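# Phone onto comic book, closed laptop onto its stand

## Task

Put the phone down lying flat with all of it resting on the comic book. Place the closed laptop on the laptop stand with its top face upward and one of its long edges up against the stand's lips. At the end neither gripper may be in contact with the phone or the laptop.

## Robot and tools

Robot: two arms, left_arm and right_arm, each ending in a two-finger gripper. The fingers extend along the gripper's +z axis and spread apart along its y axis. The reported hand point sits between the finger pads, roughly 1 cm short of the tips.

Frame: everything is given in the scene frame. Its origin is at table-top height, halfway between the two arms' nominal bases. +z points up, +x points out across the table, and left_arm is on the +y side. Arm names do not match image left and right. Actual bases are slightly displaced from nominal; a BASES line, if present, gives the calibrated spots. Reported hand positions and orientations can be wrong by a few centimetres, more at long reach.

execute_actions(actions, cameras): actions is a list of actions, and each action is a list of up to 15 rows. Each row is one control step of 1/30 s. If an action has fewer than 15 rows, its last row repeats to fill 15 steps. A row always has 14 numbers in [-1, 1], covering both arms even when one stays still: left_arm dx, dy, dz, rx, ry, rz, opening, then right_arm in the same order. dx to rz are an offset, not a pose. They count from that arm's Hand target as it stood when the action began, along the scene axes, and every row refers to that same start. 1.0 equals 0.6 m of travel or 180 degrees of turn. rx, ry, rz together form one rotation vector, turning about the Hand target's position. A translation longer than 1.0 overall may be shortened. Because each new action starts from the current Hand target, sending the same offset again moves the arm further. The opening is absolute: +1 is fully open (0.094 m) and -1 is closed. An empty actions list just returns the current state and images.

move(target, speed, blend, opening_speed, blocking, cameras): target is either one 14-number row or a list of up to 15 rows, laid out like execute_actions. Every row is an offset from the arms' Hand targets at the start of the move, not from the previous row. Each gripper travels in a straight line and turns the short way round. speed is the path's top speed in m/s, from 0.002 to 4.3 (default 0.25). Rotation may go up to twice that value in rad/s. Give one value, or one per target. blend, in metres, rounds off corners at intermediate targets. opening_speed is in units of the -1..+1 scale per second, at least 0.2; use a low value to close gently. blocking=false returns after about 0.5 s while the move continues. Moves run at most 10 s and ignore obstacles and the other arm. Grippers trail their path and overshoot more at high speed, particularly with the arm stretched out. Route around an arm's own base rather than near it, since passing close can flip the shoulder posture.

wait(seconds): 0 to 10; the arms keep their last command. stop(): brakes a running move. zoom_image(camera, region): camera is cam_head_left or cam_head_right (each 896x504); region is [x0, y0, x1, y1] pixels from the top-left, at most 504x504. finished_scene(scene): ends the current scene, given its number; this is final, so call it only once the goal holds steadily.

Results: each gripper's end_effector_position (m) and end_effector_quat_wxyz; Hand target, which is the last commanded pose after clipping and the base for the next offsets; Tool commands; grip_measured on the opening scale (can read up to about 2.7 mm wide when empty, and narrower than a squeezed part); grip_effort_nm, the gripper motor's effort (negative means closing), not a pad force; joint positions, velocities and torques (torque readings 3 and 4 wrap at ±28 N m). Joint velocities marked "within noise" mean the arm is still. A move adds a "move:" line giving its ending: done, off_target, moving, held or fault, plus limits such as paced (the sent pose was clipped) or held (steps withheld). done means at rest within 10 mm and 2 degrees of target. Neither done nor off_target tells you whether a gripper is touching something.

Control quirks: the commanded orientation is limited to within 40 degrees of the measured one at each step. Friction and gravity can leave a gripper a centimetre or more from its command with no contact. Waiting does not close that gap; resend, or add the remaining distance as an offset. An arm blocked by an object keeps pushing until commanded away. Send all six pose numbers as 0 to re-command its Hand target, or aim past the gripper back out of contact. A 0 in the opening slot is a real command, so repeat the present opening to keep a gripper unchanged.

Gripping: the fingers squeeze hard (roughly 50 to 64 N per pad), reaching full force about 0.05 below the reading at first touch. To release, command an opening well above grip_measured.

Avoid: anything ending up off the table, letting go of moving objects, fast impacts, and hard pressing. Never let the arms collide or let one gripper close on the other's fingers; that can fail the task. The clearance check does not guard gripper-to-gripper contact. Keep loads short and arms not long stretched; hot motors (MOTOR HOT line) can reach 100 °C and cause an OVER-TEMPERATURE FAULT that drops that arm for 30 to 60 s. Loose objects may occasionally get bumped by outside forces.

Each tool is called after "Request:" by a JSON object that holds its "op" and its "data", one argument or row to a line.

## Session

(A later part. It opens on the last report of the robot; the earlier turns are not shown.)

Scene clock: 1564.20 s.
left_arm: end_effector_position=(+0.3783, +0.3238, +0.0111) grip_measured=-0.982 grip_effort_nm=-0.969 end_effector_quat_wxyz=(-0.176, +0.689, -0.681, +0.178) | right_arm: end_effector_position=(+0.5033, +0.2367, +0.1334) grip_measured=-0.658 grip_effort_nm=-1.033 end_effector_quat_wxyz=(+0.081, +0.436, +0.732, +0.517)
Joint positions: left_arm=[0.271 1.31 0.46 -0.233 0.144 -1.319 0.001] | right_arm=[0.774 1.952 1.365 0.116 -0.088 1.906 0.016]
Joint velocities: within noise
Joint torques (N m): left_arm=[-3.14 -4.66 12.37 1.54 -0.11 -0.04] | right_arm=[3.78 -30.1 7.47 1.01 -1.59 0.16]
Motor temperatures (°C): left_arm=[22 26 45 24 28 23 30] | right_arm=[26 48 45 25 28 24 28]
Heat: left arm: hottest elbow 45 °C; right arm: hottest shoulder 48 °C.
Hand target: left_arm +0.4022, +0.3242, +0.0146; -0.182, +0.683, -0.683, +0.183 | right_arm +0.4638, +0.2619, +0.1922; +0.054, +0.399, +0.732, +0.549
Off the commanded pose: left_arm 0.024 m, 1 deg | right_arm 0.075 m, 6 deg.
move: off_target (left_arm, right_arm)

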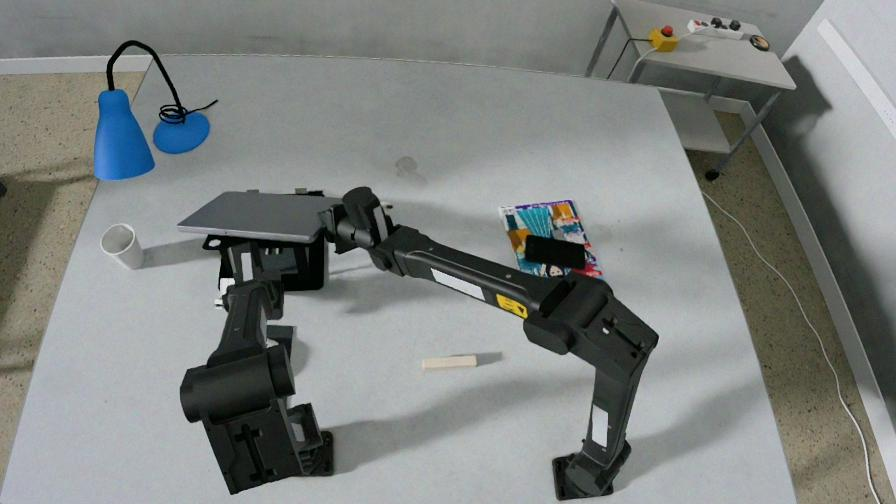

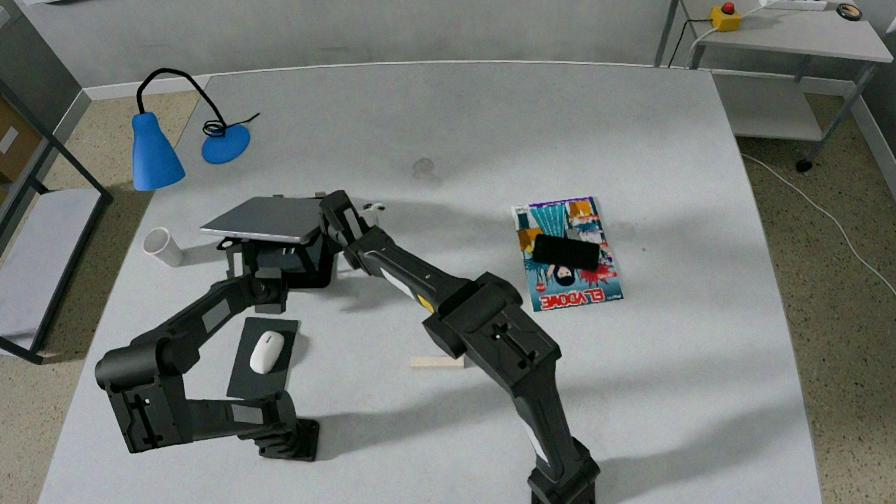

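Request:
{"op": "move", "data": {
  "target": [
    [-0.05,0.0,0.1,0,0,0,-1,0.05,0.0,-0.05,0,0,0,-0.8],
    [-0.15,0.1,0.35,0,0,0,-1,0.13,-0.01,-0.15,0,0,0,-0.8]
  ],
  "speed": 0.06
}}

Request:
{"op": "zoom_image", "data": {
  "camera": "cam_head_left",
  "region": [170, 150, 350, 320]
}}

Request:
{"op": "zoom_image", "data": {
  "camera": "cam_head_right",
  "region": [200, 150, 360, 310]
}}

Scene clock: 1584.47 s.
left_arm: end_effector_position=(+0.2995, +0.3701, +0.1869) grip_measured=-0.982 grip_effort_nm=-0.965 end_effector_quat_wxyz=(-0.145, +0.691, -0.686, +0.177) | right_arm: end_effector_position=(+0.5346, +0.2334, +0.1010) grip_measured=-0.658 grip_effort_nm=-1.038 end_effector_quat_wxyz=(+0.067, +0.403, +0.736, +0.539)
Joint positions: left_arm=[0.584 0.874 0.731 -1.067 0.294 -1.019 0.001] | right_arm=[0.718 2.054 1.401 0.221 -0.203 1.855 0.016]
Joint velocities: within noise
Joint torques (N m): left_arm=[-0.5 -5.83 17.83 0.65 0.29 0.13] | right_arm=[1.2 -20.78 12.45 1.35 -0.58 0.29]
Motor temperatures (°C): left_arm=[22 26 45 24 27 23 30] | right_arm=[26 47 44 25 29 23 28]
Heat: left arm: hottest elbow 45 °C; right arm: hottest shoulder 47 °C.
Hand target: left_arm +0.3121, +0.3843, +0.2245; -0.182, +0.683, -0.683, +0.183 | right_arm +0.5417, +0.2560, +0.1022; +0.054, +0.399, +0.732, +0.549
Off the commanded pose: left_arm 0.042 m, 4 deg | right_arm 0.024 m, 2 deg.
move: off_target (left_arm, right_arm)

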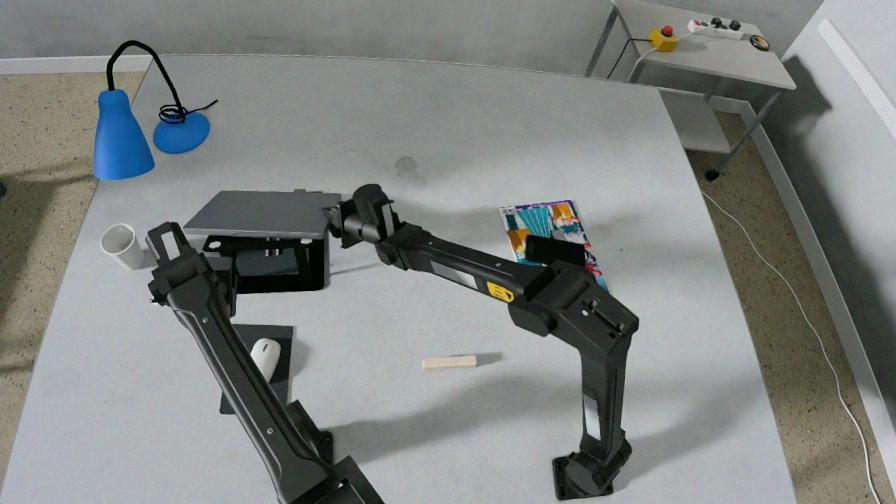

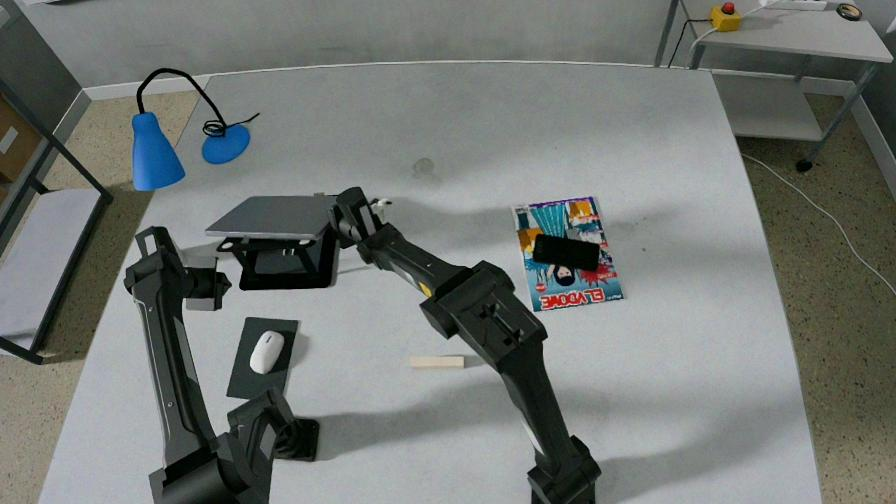

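Scaled by 2.800.

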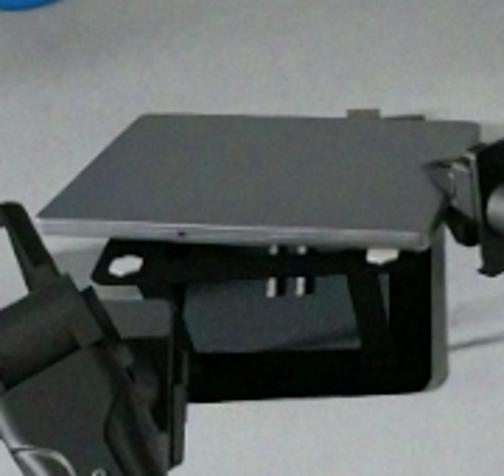

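Scaled by 3.150.

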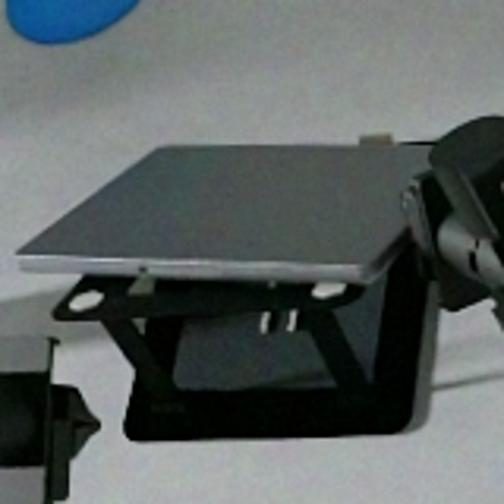

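Request:
{"op": "move", "data": {
  "target": [0,0,0,0,0,0,-1,0.05,-0.045,-0.04,0,0,0,-0.8],
  "speed": 0.05
}}

Request:
{"op": "zoom_image", "data": {
  "camera": "cam_head_left",
  "region": [170, 150, 350, 320]
}}

Request:
{"op": "zoom_image", "data": {
  "camera": "cam_head_right",
  "region": [200, 150, 360, 310]
}}

Scene clock: 1590.43 s.
left_arm: end_effector_position=(+0.2994, +0.3700, +0.1876) grip_measured=-0.982 grip_effort_nm=-0.965 end_effector_quat_wxyz=(-0.146, +0.690, -0.686, +0.177) | right_arm: end_effector_position=(+0.5526, +0.2252, +0.0913) grip_measured=-0.658 grip_effort_nm=-1.038 end_effector_quat_wxyz=(+0.058, +0.384, +0.738, +0.551)
Joint positions: left_arm=[0.584 0.872 0.731 -1.067 0.294 -1.018 0.001] | right_arm=[0.679 2.094 1.423 0.258 -0.279 1.826 0.016]
Joint velocities: within noise
Joint torques (N m): left_arm=[0.15 -6.01 17.85 0.58 0.21 0.14] | right_arm=[-0.38 -20.48 11.62 1.13 0.07 0.32]
Motor temperatures (°C): left_arm=[22 26 45 24 27 23 30] | right_arm=[26 47 46 25 28 23 28]
Heat: left arm: hottest elbow 45 °C; right arm: hottest shoulder 47 °C.
Hand target: left_arm +0.3122, +0.3842, +0.2246; -0.182, +0.683, -0.683, +0.183 | right_arm +0.5717, +0.2290, +0.0780; +0.054, +0.399, +0.732, +0.549
Off the commanded pose: left_arm 0.042 m, 4 deg | right_arm 0.024 m, 2 deg.
move: off_target (left_arm, right_arm)

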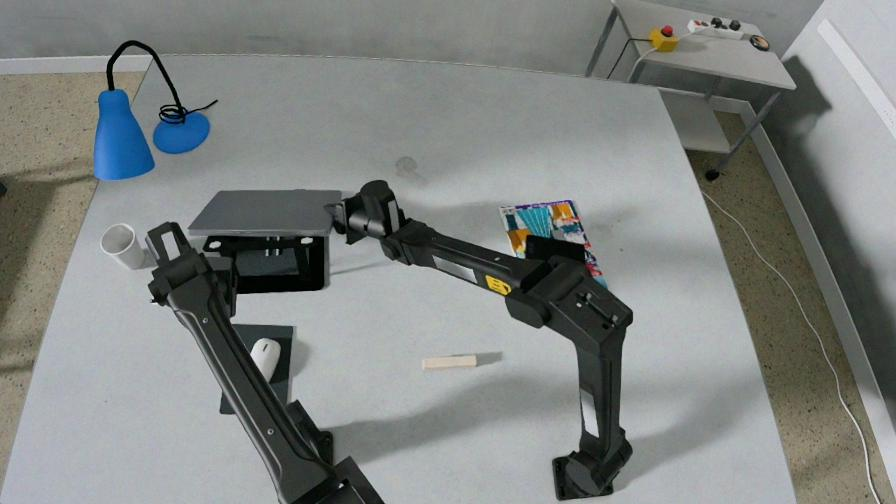

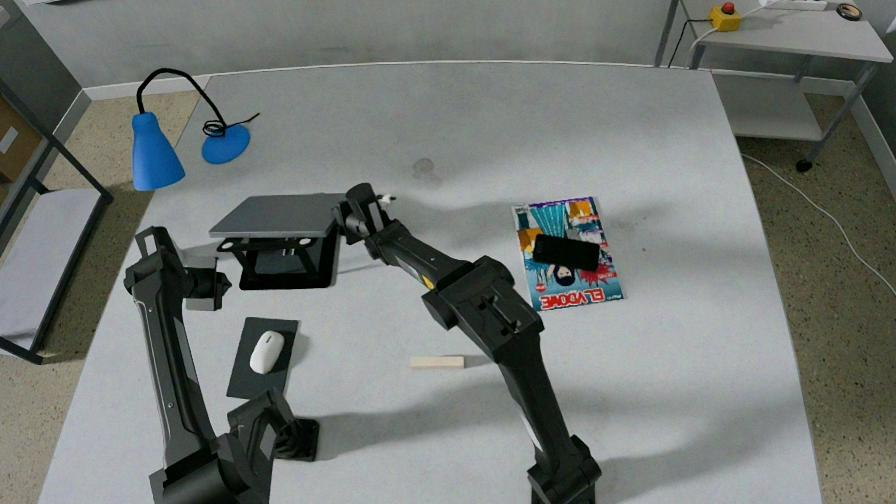

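Scaled by 2.800.

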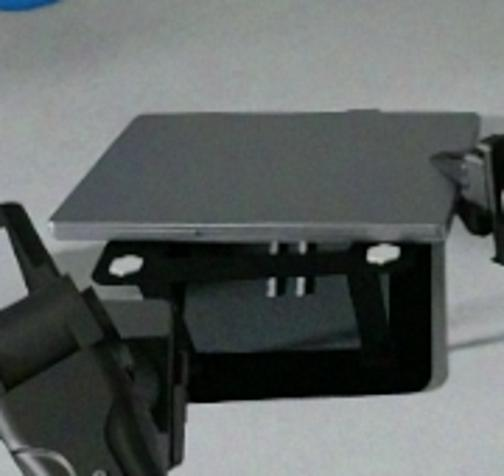

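Scaled by 3.150.

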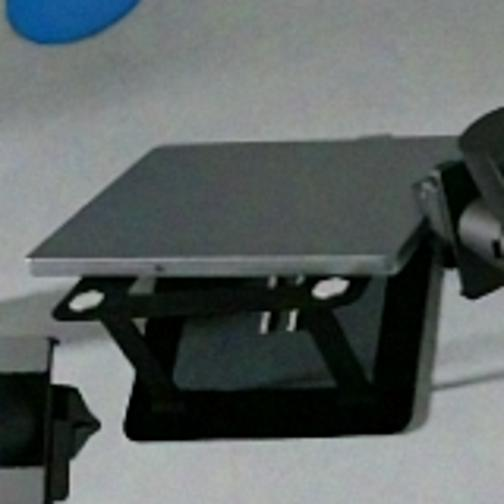

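Request:
{"op": "move", "data": {
  "target": [0,0,0,0,0,0,-1,0.025,-0.02,-0.015,0,0,0,-0.8],
  "speed": 0.04
}}

Request:
{"op": "zoom_image", "data": {
  "camera": "cam_head_left",
  "region": [170, 170, 350, 290]
}}

Request:
{"op": "zoom_image", "data": {
  "camera": "cam_head_left",
  "region": [230, 170, 330, 210]
}}

Scene clock: 1593.73 s.
left_arm: end_effector_position=(+0.2993, +0.3701, +0.1876) grip_measured=-0.982 grip_effort_nm=-0.965 end_effector_quat_wxyz=(-0.146, +0.690, -0.686, +0.177) | right_arm: end_effector_position=(+0.5598, +0.2216, +0.0874) grip_measured=-0.658 grip_effort_nm=-1.043 end_effector_quat_wxyz=(+0.052, +0.376, +0.740, +0.555)
Joint positions: left_arm=[0.584 0.872 0.731 -1.067 0.294 -1.018 0.001] | right_arm=[0.662 2.11 1.436 0.266 -0.313 1.815 0.016]
Joint velocities: within noise
Joint torques (N m): left_arm=[-0.38 -4.95 17.87 0.65 0.21 0.14] | right_arm=[-1.26 -20.25 11.54 1.1 0.34 0.31]
Motor temperatures (°C): left_arm=[22 26 45 24 27 23 30] | right_arm=[26 47 46 25 28 23 28]
Heat: left arm: hottest elbow 45 °C; right arm: hottest shoulder 47 °C.
Hand target: left_arm +0.3121, +0.3843, +0.2246; -0.182, +0.683, -0.683, +0.183 | right_arm +0.5868, +0.2169, +0.0691; +0.054, +0.399, +0.732, +0.549
Off the commanded pose: left_arm 0.042 m, 4 deg | right_arm 0.033 m, 3 deg.
move: off_target (left_arm, right_arm)

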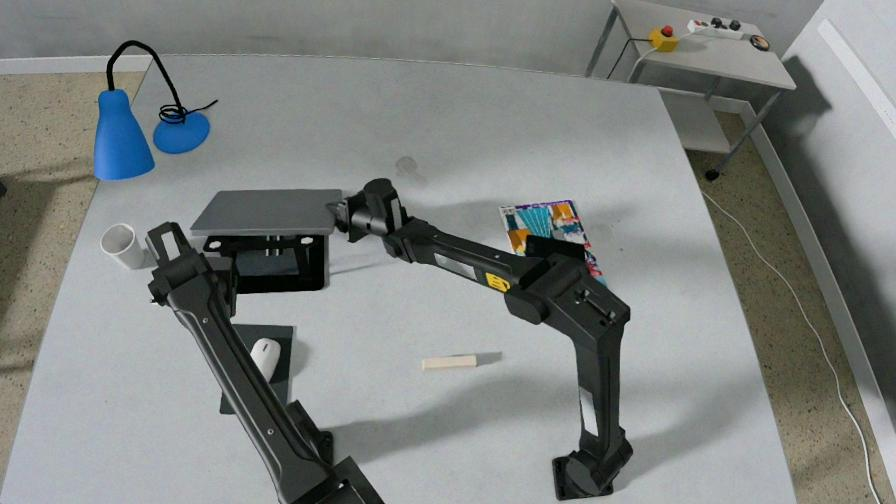

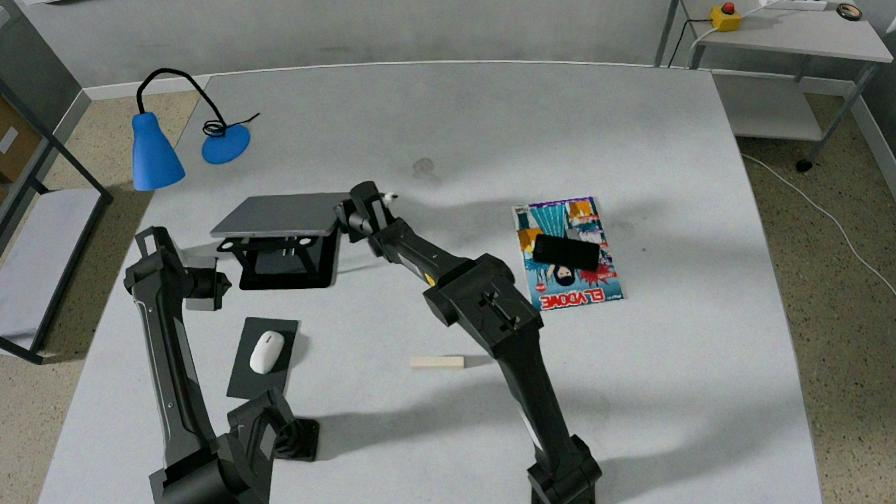

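Scaled by 2.800.

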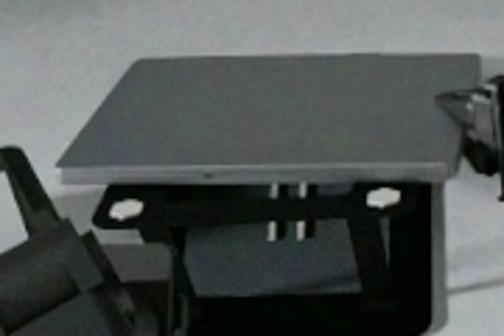

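Scaled by 5.040.

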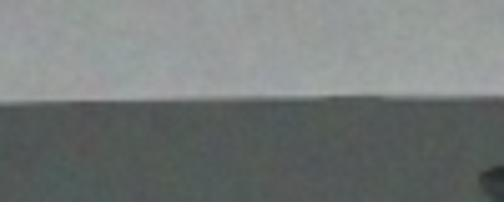

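Request:
{"op": "move", "data": {
  "target": [0,0,0,0,0,0,-1,0.025,-0.01,-0.008,0,0,0,-0.8],
  "speed": 0.04
}}

Request:
{"op": "zoom_image", "data": {
  "camera": "cam_head_left",
  "region": [170, 170, 350, 310]
}}

Request:
{"op": "zoom_image", "data": {
  "camera": "cam_head_left",
  "region": [230, 170, 330, 210]
}}

Scene clock: 1596.80 s.
left_arm: end_effector_position=(+0.2993, +0.3701, +0.1876) grip_measured=-0.982 grip_effort_nm=-0.965 end_effector_quat_wxyz=(-0.146, +0.690, -0.686, +0.177) | right_arm: end_effector_position=(+0.5686, +0.2179, +0.0828) grip_measured=-0.658 grip_effort_nm=-1.038 end_effector_quat_wxyz=(+0.048, +0.369, +0.742, +0.557)
Joint positions: left_arm=[0.584 0.872 0.731 -1.067 0.294 -1.018 0.001] | right_arm=[0.646 2.13 1.454 0.268 -0.344 1.801 0.016]
Joint velocities: within noise
Joint torques (N m): left_arm=[-0.21 -5.42 17.8 0.46 0.21 0.12] | right_arm=[-1.61 -20.25 12.25 0.79 0.72 0.35]
Motor temperatures (°C): left_arm=[22 26 45 24 27 23 30] | right_arm=[26 47 46 25 27 23 28]
Heat: left arm: hottest elbow 45 °C; right arm: hottest shoulder 47 °C.
Hand target: left_arm +0.3121, +0.3843, +0.2246; -0.182, +0.683, -0.683, +0.183 | right_arm +0.6018, +0.2108, +0.0641; +0.054, +0.399, +0.732, +0.549
Off the commanded pose: left_arm 0.042 m, 4 deg | right_arm 0.039 m, 4 deg.
move: off_target (left_arm, right_arm)

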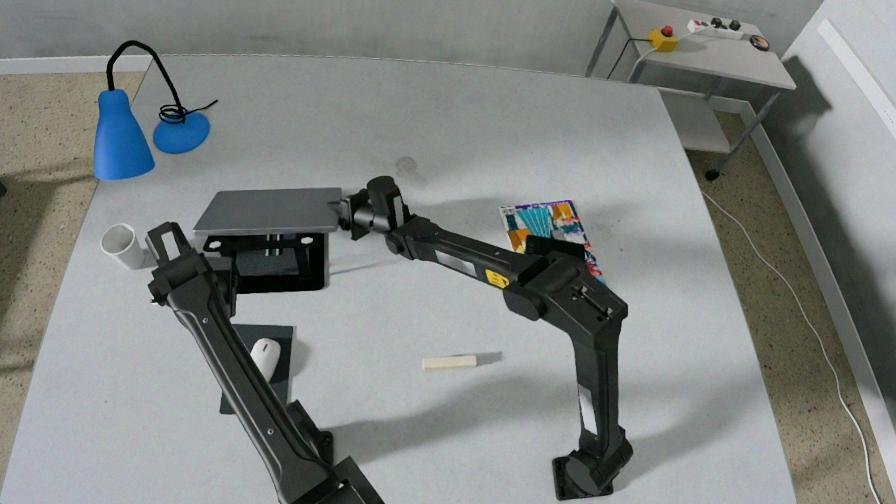

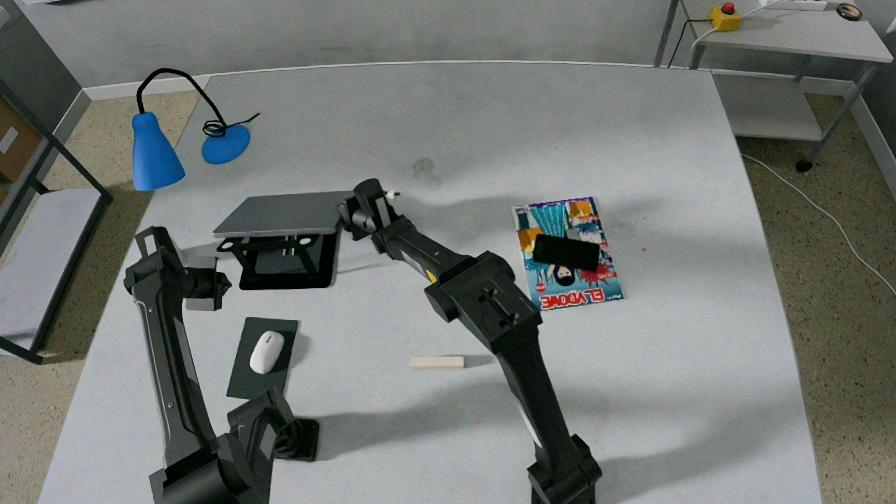

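Scaled by 2.800.

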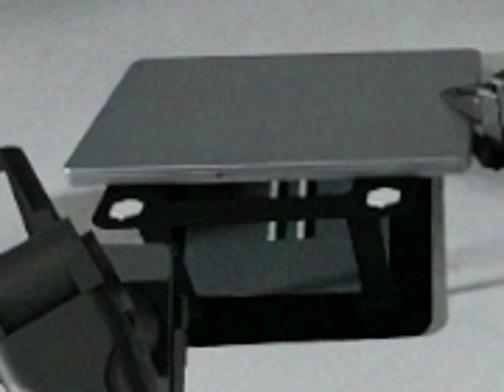

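Scaled by 5.040.

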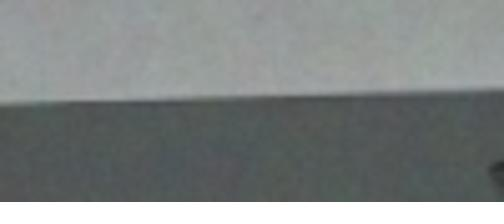

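Request:
{"op": "move", "data": {
  "target": [0,0,0,0,0,0,-1,0.025,0.0,0.0,0,0,0,-0.8],
  "speed": 0.04
}}

Request:
{"op": "zoom_image", "data": {
  "camera": "cam_head_left",
  "region": [170, 170, 350, 310]
}}

Request:
{"op": "zoom_image", "data": {
  "camera": "cam_head_left",
  "region": [230, 170, 330, 210]
}}

Scene clock: 1603.90 s.
left_arm: end_effector_position=(+0.2993, +0.3701, +0.1876) grip_measured=-0.982 grip_effort_nm=-0.969 end_effector_quat_wxyz=(-0.146, +0.690, -0.686, +0.177) | right_arm: end_effector_position=(+0.5808, +0.2183, +0.0807) grip_measured=-0.658 grip_effort_nm=-1.038 end_effector_quat_wxyz=(+0.048, +0.365, +0.744, +0.558)
Joint positions: left_arm=[0.584 0.872 0.731 -1.067 0.294 -1.018 0.001] | right_arm=[0.633 2.154 1.493 0.252 -0.361 1.79 0.016]
Joint velocities: within noise
Joint torques (N m): left_arm=[-0.67 -5.66 17.92 0.66 0.23 0.08] | right_arm=[-1.61 -20.78 12.71 0.46 0.9 0.44]
Motor temperatures (°C): left_arm=[22 26 46 24 27 23 30] | right_arm=[26 46 46 25 27 23 29]
Heat: left arm: hottest elbow 46 °C; right arm: hottest shoulder 46 °C.
Hand target: left_arm +0.3121, +0.3843, +0.2246; -0.182, +0.683, -0.683, +0.183 | right_arm +0.6168, +0.2109, +0.0642; +0.054, +0.399, +0.732, +0.549
Off the commanded pose: left_arm 0.042 m, 4 deg | right_arm 0.040 m, 4 deg.
move: off_target (left_arm, right_arm)

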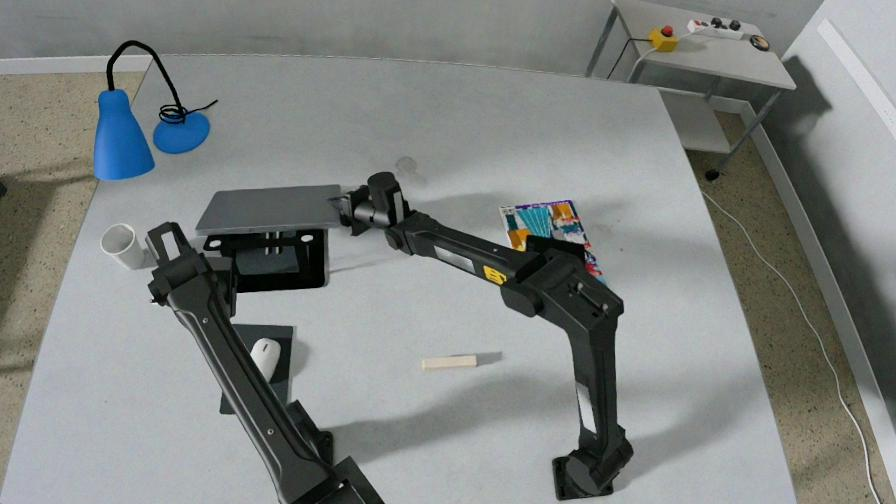

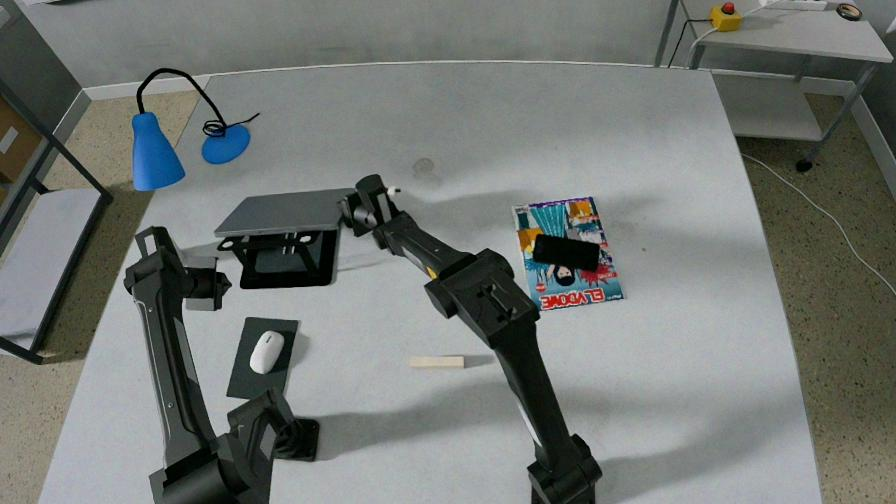

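Scaled by 2.800.

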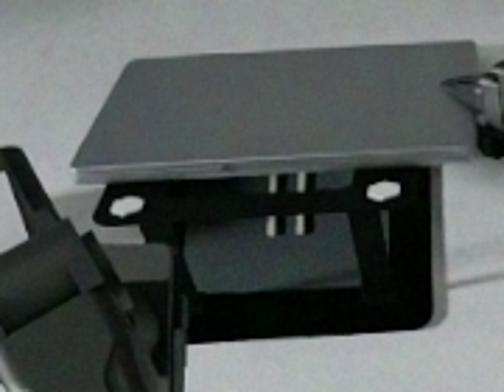

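Scaled by 5.040.

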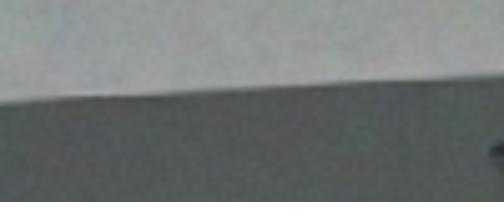

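Request:
{"op": "zoom_image", "data": {
  "camera": "cam_head_left",
  "region": [235, 175, 275, 205]
}}

Request:
{"op": "zoom_image", "data": {
  "camera": "cam_head_left",
  "region": [280, 170, 320, 200]
}}

Request:
{"op": "zoom_image", "data": {
  "camera": "cam_head_right",
  "region": [240, 175, 360, 265]
}}

Scaled by 12.600.

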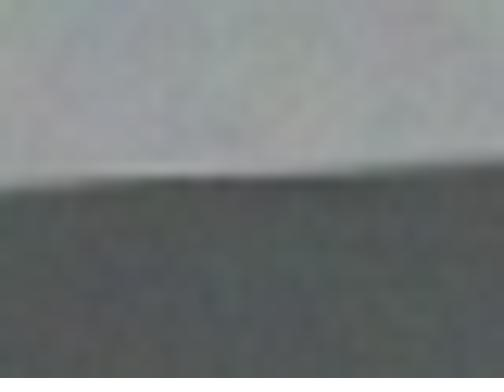

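Scaled by 12.600.

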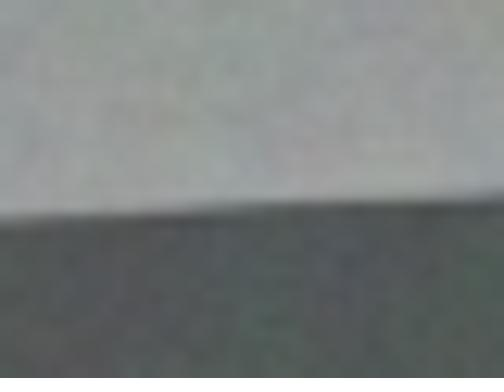

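Scaled by 4.200.

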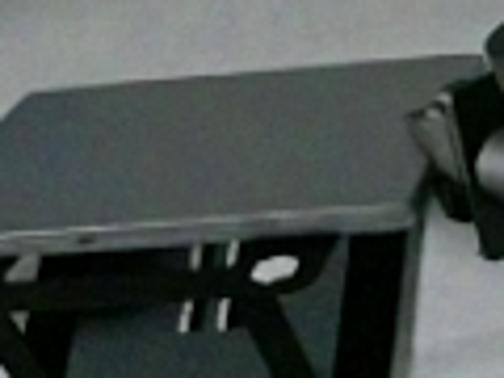

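Request:
{"op": "move", "data": {
  "target": [0,0,0,0,0,0,-1,0.0,0.0,0.0,-0.014,0,-0.024,-0.8],
  "speed": 0.04
}}

Request:
{"op": "zoom_image", "data": {
  "camera": "cam_head_left",
  "region": [170, 170, 350, 310]
}}

Request:
{"op": "zoom_image", "data": {
  "camera": "cam_head_left",
  "region": [230, 170, 330, 210]
}}

Scene clock: 1614.63 s.
left_arm: end_effector_position=(+0.2993, +0.3701, +0.1876) grip_measured=-0.982 grip_effort_nm=-0.965 end_effector_quat_wxyz=(-0.146, +0.690, -0.686, +0.177) | right_arm: end_effector_position=(+0.5877, +0.2182, +0.0794) grip_measured=-0.658 grip_effort_nm=-1.033 end_effector_quat_wxyz=(+0.078, +0.387, +0.741, +0.543)
Joint positions: left_arm=[0.584 0.872 0.731 -1.067 0.294 -1.018 0.001] | right_arm=[0.647 2.154 1.507 0.221 -0.269 1.789 0.016]
Joint velocities: within noise
Joint torques (N m): left_arm=[-0.09 -4.66 17.99 0.64 0.17 0.19] | right_arm=[-1.03 -21.71 12.1 0.42 1.27 0.49]
Motor temperatures (°C): left_arm=[22 26 46 24 27 23 30] | right_arm=[26 45 46 25 27 24 29]
Heat: left arm: hottest elbow 46 °C; right arm: hottest elbow 46 °C.
Hand target: left_arm +0.3121, +0.3843, +0.2246; -0.182, +0.683, -0.683, +0.183 | right_arm +0.6168, +0.2109, +0.0643; +0.083, +0.425, +0.729, +0.530
Off the commanded pose: left_arm 0.042 m, 4 deg | right_arm 0.034 m, 5 deg.
move: off_target (left_arm, right_arm)

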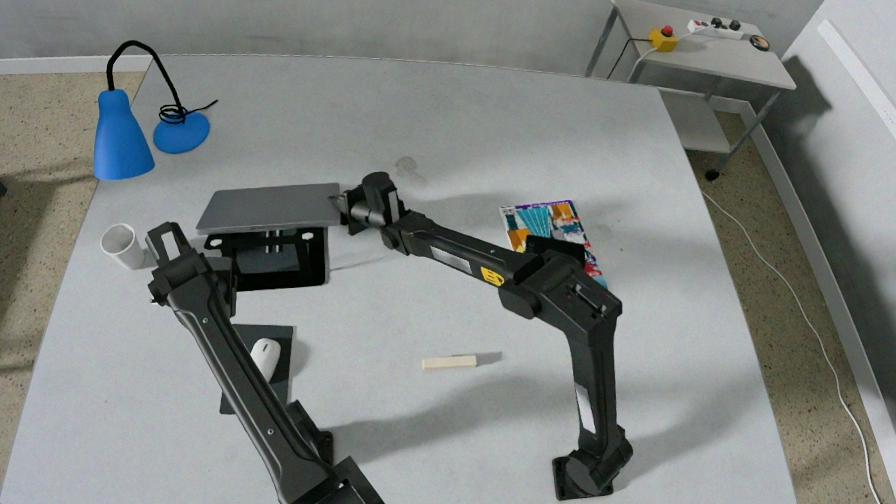

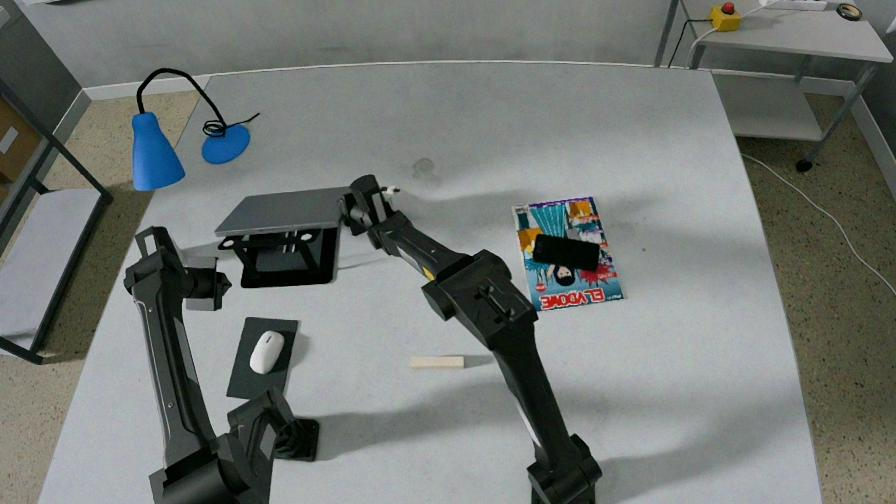

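Scaled by 2.800.

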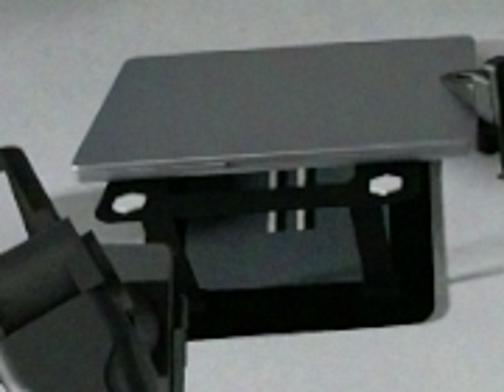

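Scaled by 5.040.

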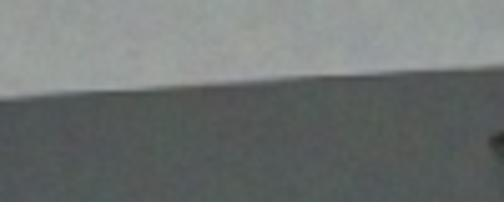

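Request:
{"op": "move", "data": {
  "target": [
    [0,0,0,0,0,0,-1,-0.02,0.015,0.02,0.0,0,0.0,-0.8],
    [0,0,0,0,0,0,-1,0.02,0.015,0.015,0.014,0,0.024,-0.8]
  ],
  "speed": 0.04
}}

Request:
{"op": "zoom_image", "data": {
  "camera": "cam_head_left",
  "region": [170, 170, 350, 310]
}}

Request:
{"op": "zoom_image", "data": {
  "camera": "cam_head_left",
  "region": [230, 165, 330, 205]
}}

Scene clock: 1624.33 s.
left_arm: end_effector_position=(+0.2993, +0.3701, +0.1876) grip_measured=-0.982 grip_effort_nm=-0.965 end_effector_quat_wxyz=(-0.146, +0.690, -0.686, +0.177) | right_arm: end_effector_position=(+0.5991, +0.2246, +0.0817) grip_measured=-0.658 grip_effort_nm=-1.043 end_effector_quat_wxyz=(+0.058, +0.373, +0.745, +0.551)
Joint positions: left_arm=[0.584 0.872 0.731 -1.067 0.294 -1.018 0.001] | right_arm=[0.631 2.186 1.566 0.198 -0.336 1.783 0.016]
Joint velocities: within noise
Joint torques (N m): left_arm=[-0.79 -5.6 17.81 0.59 0.23 0.14] | right_arm=[-1.38 -22.3 12.86 0.61 0.15 0.48]
Motor temperatures (°C): left_arm=[22 26 47 24 27 23 30] | right_arm=[26 44 49 25 28 24 29]
Heat: left arm: hottest elbow 47 °C; right arm: hottest elbow 49 °C.
Hand target: left_arm +0.3121, +0.3843, +0.2246; -0.182, +0.683, -0.683, +0.183 | right_arm +0.6289, +0.2198, +0.0733; +0.054, +0.399, +0.732, +0.549
Off the commanded pose: left_arm 0.042 m, 4 deg | right_arm 0.031 m, 3 deg.
move: off_target (left_arm, right_arm)

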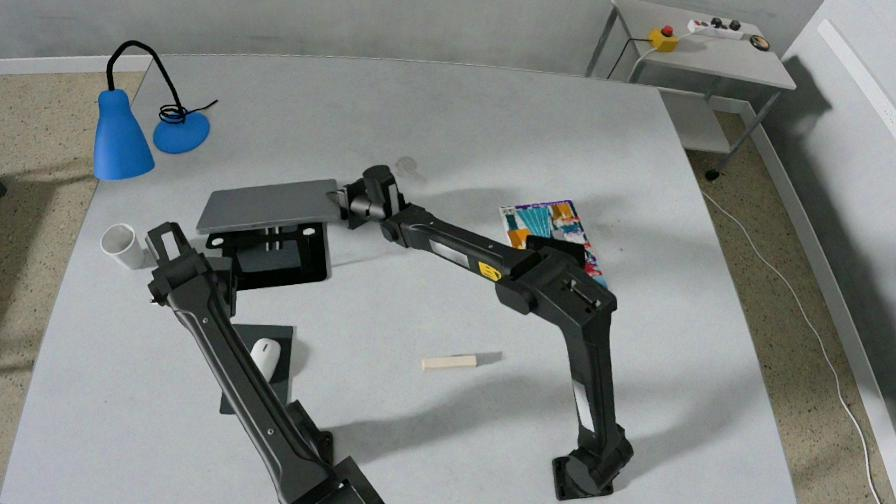

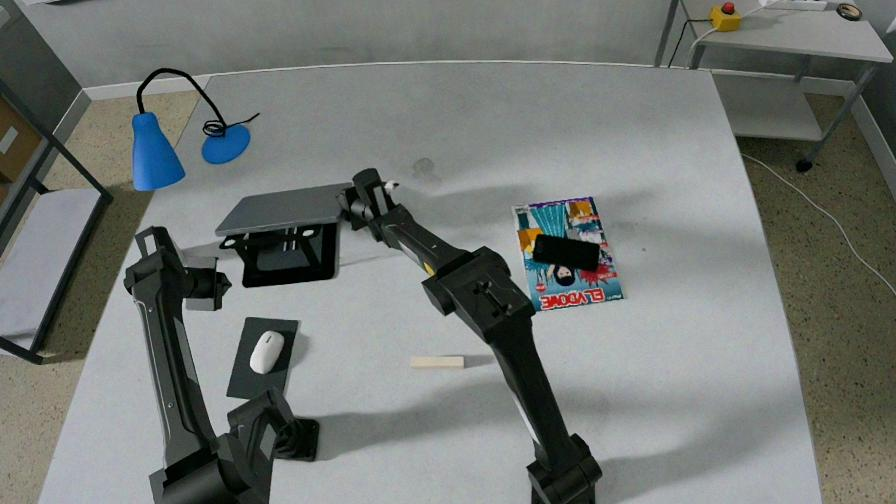

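Scaled by 2.800.

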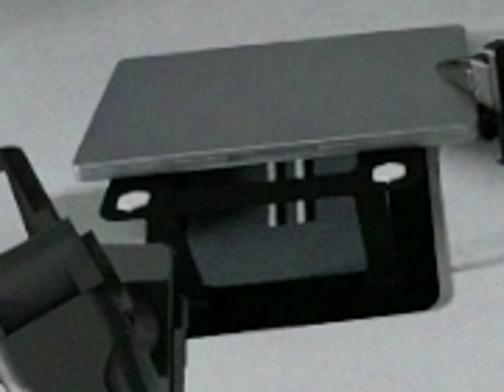

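Scaled by 5.040.

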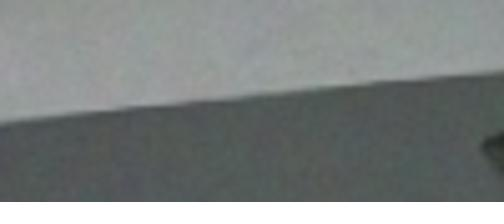

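Request:
{"op": "zoom_image", "data": {
  "camera": "cam_head_right",
  "region": [205, 165, 365, 295]
}}

Request:
{"op": "zoom_image", "data": {
  "camera": "cam_head_left",
  "region": [185, 170, 265, 250]
}}

Request:
{"op": "zoom_image", "data": {
  "camera": "cam_head_left",
  "region": [265, 160, 345, 240]
}}

Scaled by 3.150.

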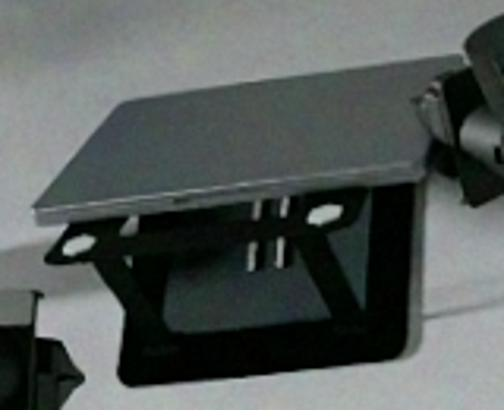

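Scaled by 6.300.

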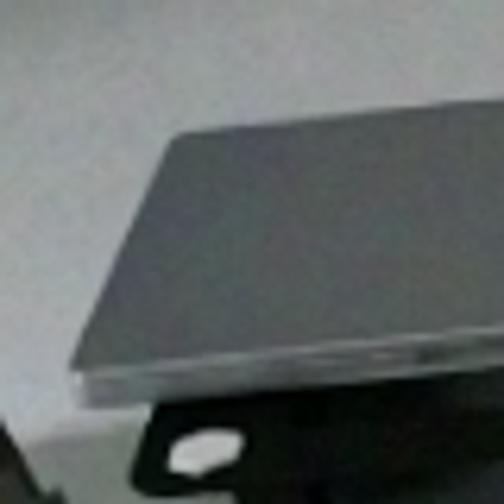

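Scaled by 6.300.

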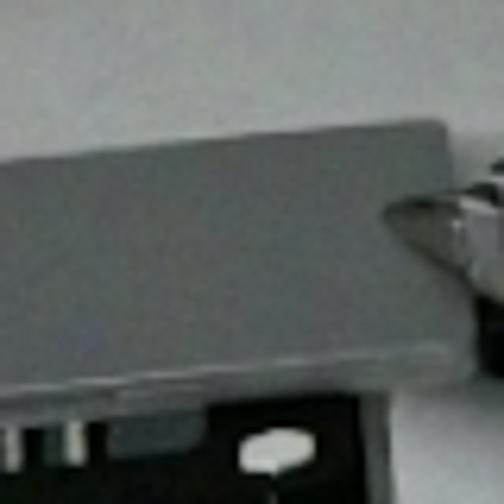

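Request:
{"op": "move", "data": {
  "target": [
    [0,0,0,0,0,0,-1,-0.03,0.005,0.01,0,0,0,-0.8],
    [0,0,0,0,0,0,-1,-0.03,0.005,0.01,0,0,0,-0.3]
  ],
  "speed": 0.03,
  "opening_speed": 0.25
}}

Request:
{"op": "zoom_image", "data": {
  "camera": "cam_head_left",
  "region": [265, 160, 345, 240]
}}

Request:
{"op": "zoom_image", "data": {
  "camera": "cam_head_left",
  "region": [185, 170, 265, 250]
}}

Scene clock: 1640.93 s.
left_arm: end_effector_position=(+0.2993, +0.3701, +0.1876) grip_measured=-0.982 grip_effort_nm=-0.965 end_effector_quat_wxyz=(-0.146, +0.690, -0.686, +0.177) | right_arm: end_effector_position=(+0.6011, +0.2226, +0.0800) grip_measured=-0.302 grip_effort_nm=0.066 end_effector_quat_wxyz=(+0.053, +0.394, +0.736, +0.548)
Joint positions: left_arm=[0.584 0.872 0.731 -1.067 0.294 -1.018 0.001] | right_arm=[0.631 2.186 1.566 0.193 -0.317 1.826 0.033]
Joint velocities: within noise
Joint torques (N m): left_arm=[-0.09 -5.89 17.85 0.5 0.22 0.14] | right_arm=[0.03 -24.82 9.99 1.22 0.03 0.16]
Motor temperatures (°C): left_arm=[22 26 48 24 27 23 30] | right_arm=[26 43 48 25 27 24 29]
Heat: left arm: hottest elbow 48 °C; right arm: hottest elbow 48 °C.
Hand target: left_arm +0.3121, +0.3843, +0.2246; -0.182, +0.683, -0.683, +0.183 | right_arm +0.6108, +0.2228, +0.0792; +0.054, +0.399, +0.732, +0.549
Off the commanded pose: left_arm 0.042 m, 4 deg | right_arm 0.010 m, 1 deg.
move: off_target (left_arm); target 2's new opening was sent with right_arm's hand 0.012 m and 3 deg from that target

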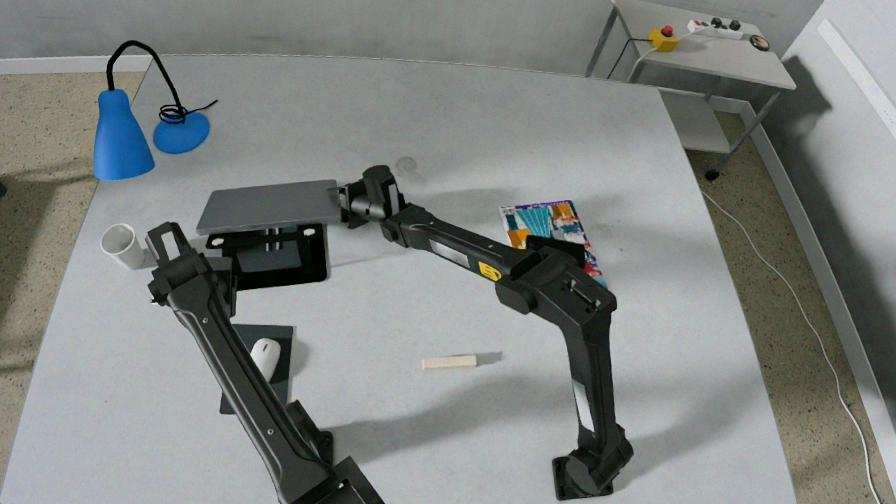

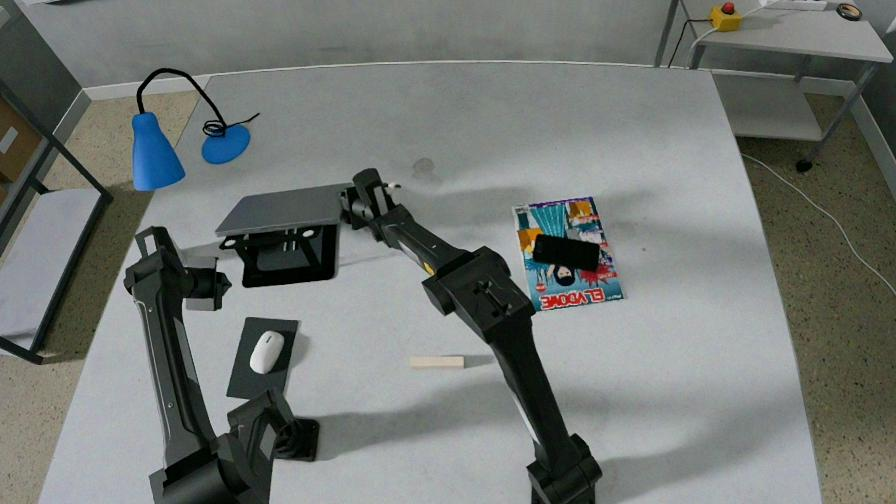

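Scaled by 6.300.

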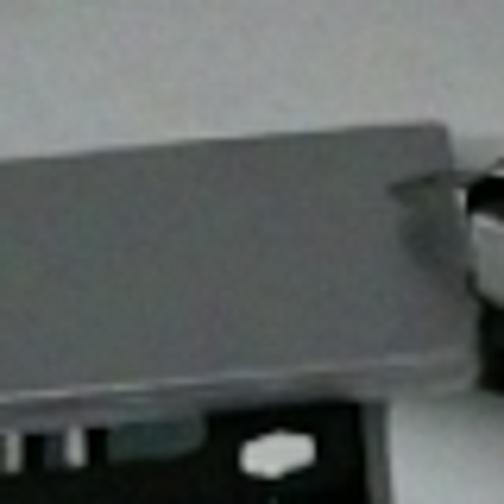

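Scaled by 6.300.

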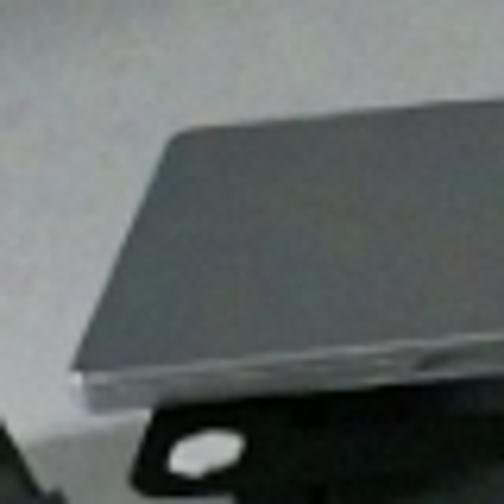

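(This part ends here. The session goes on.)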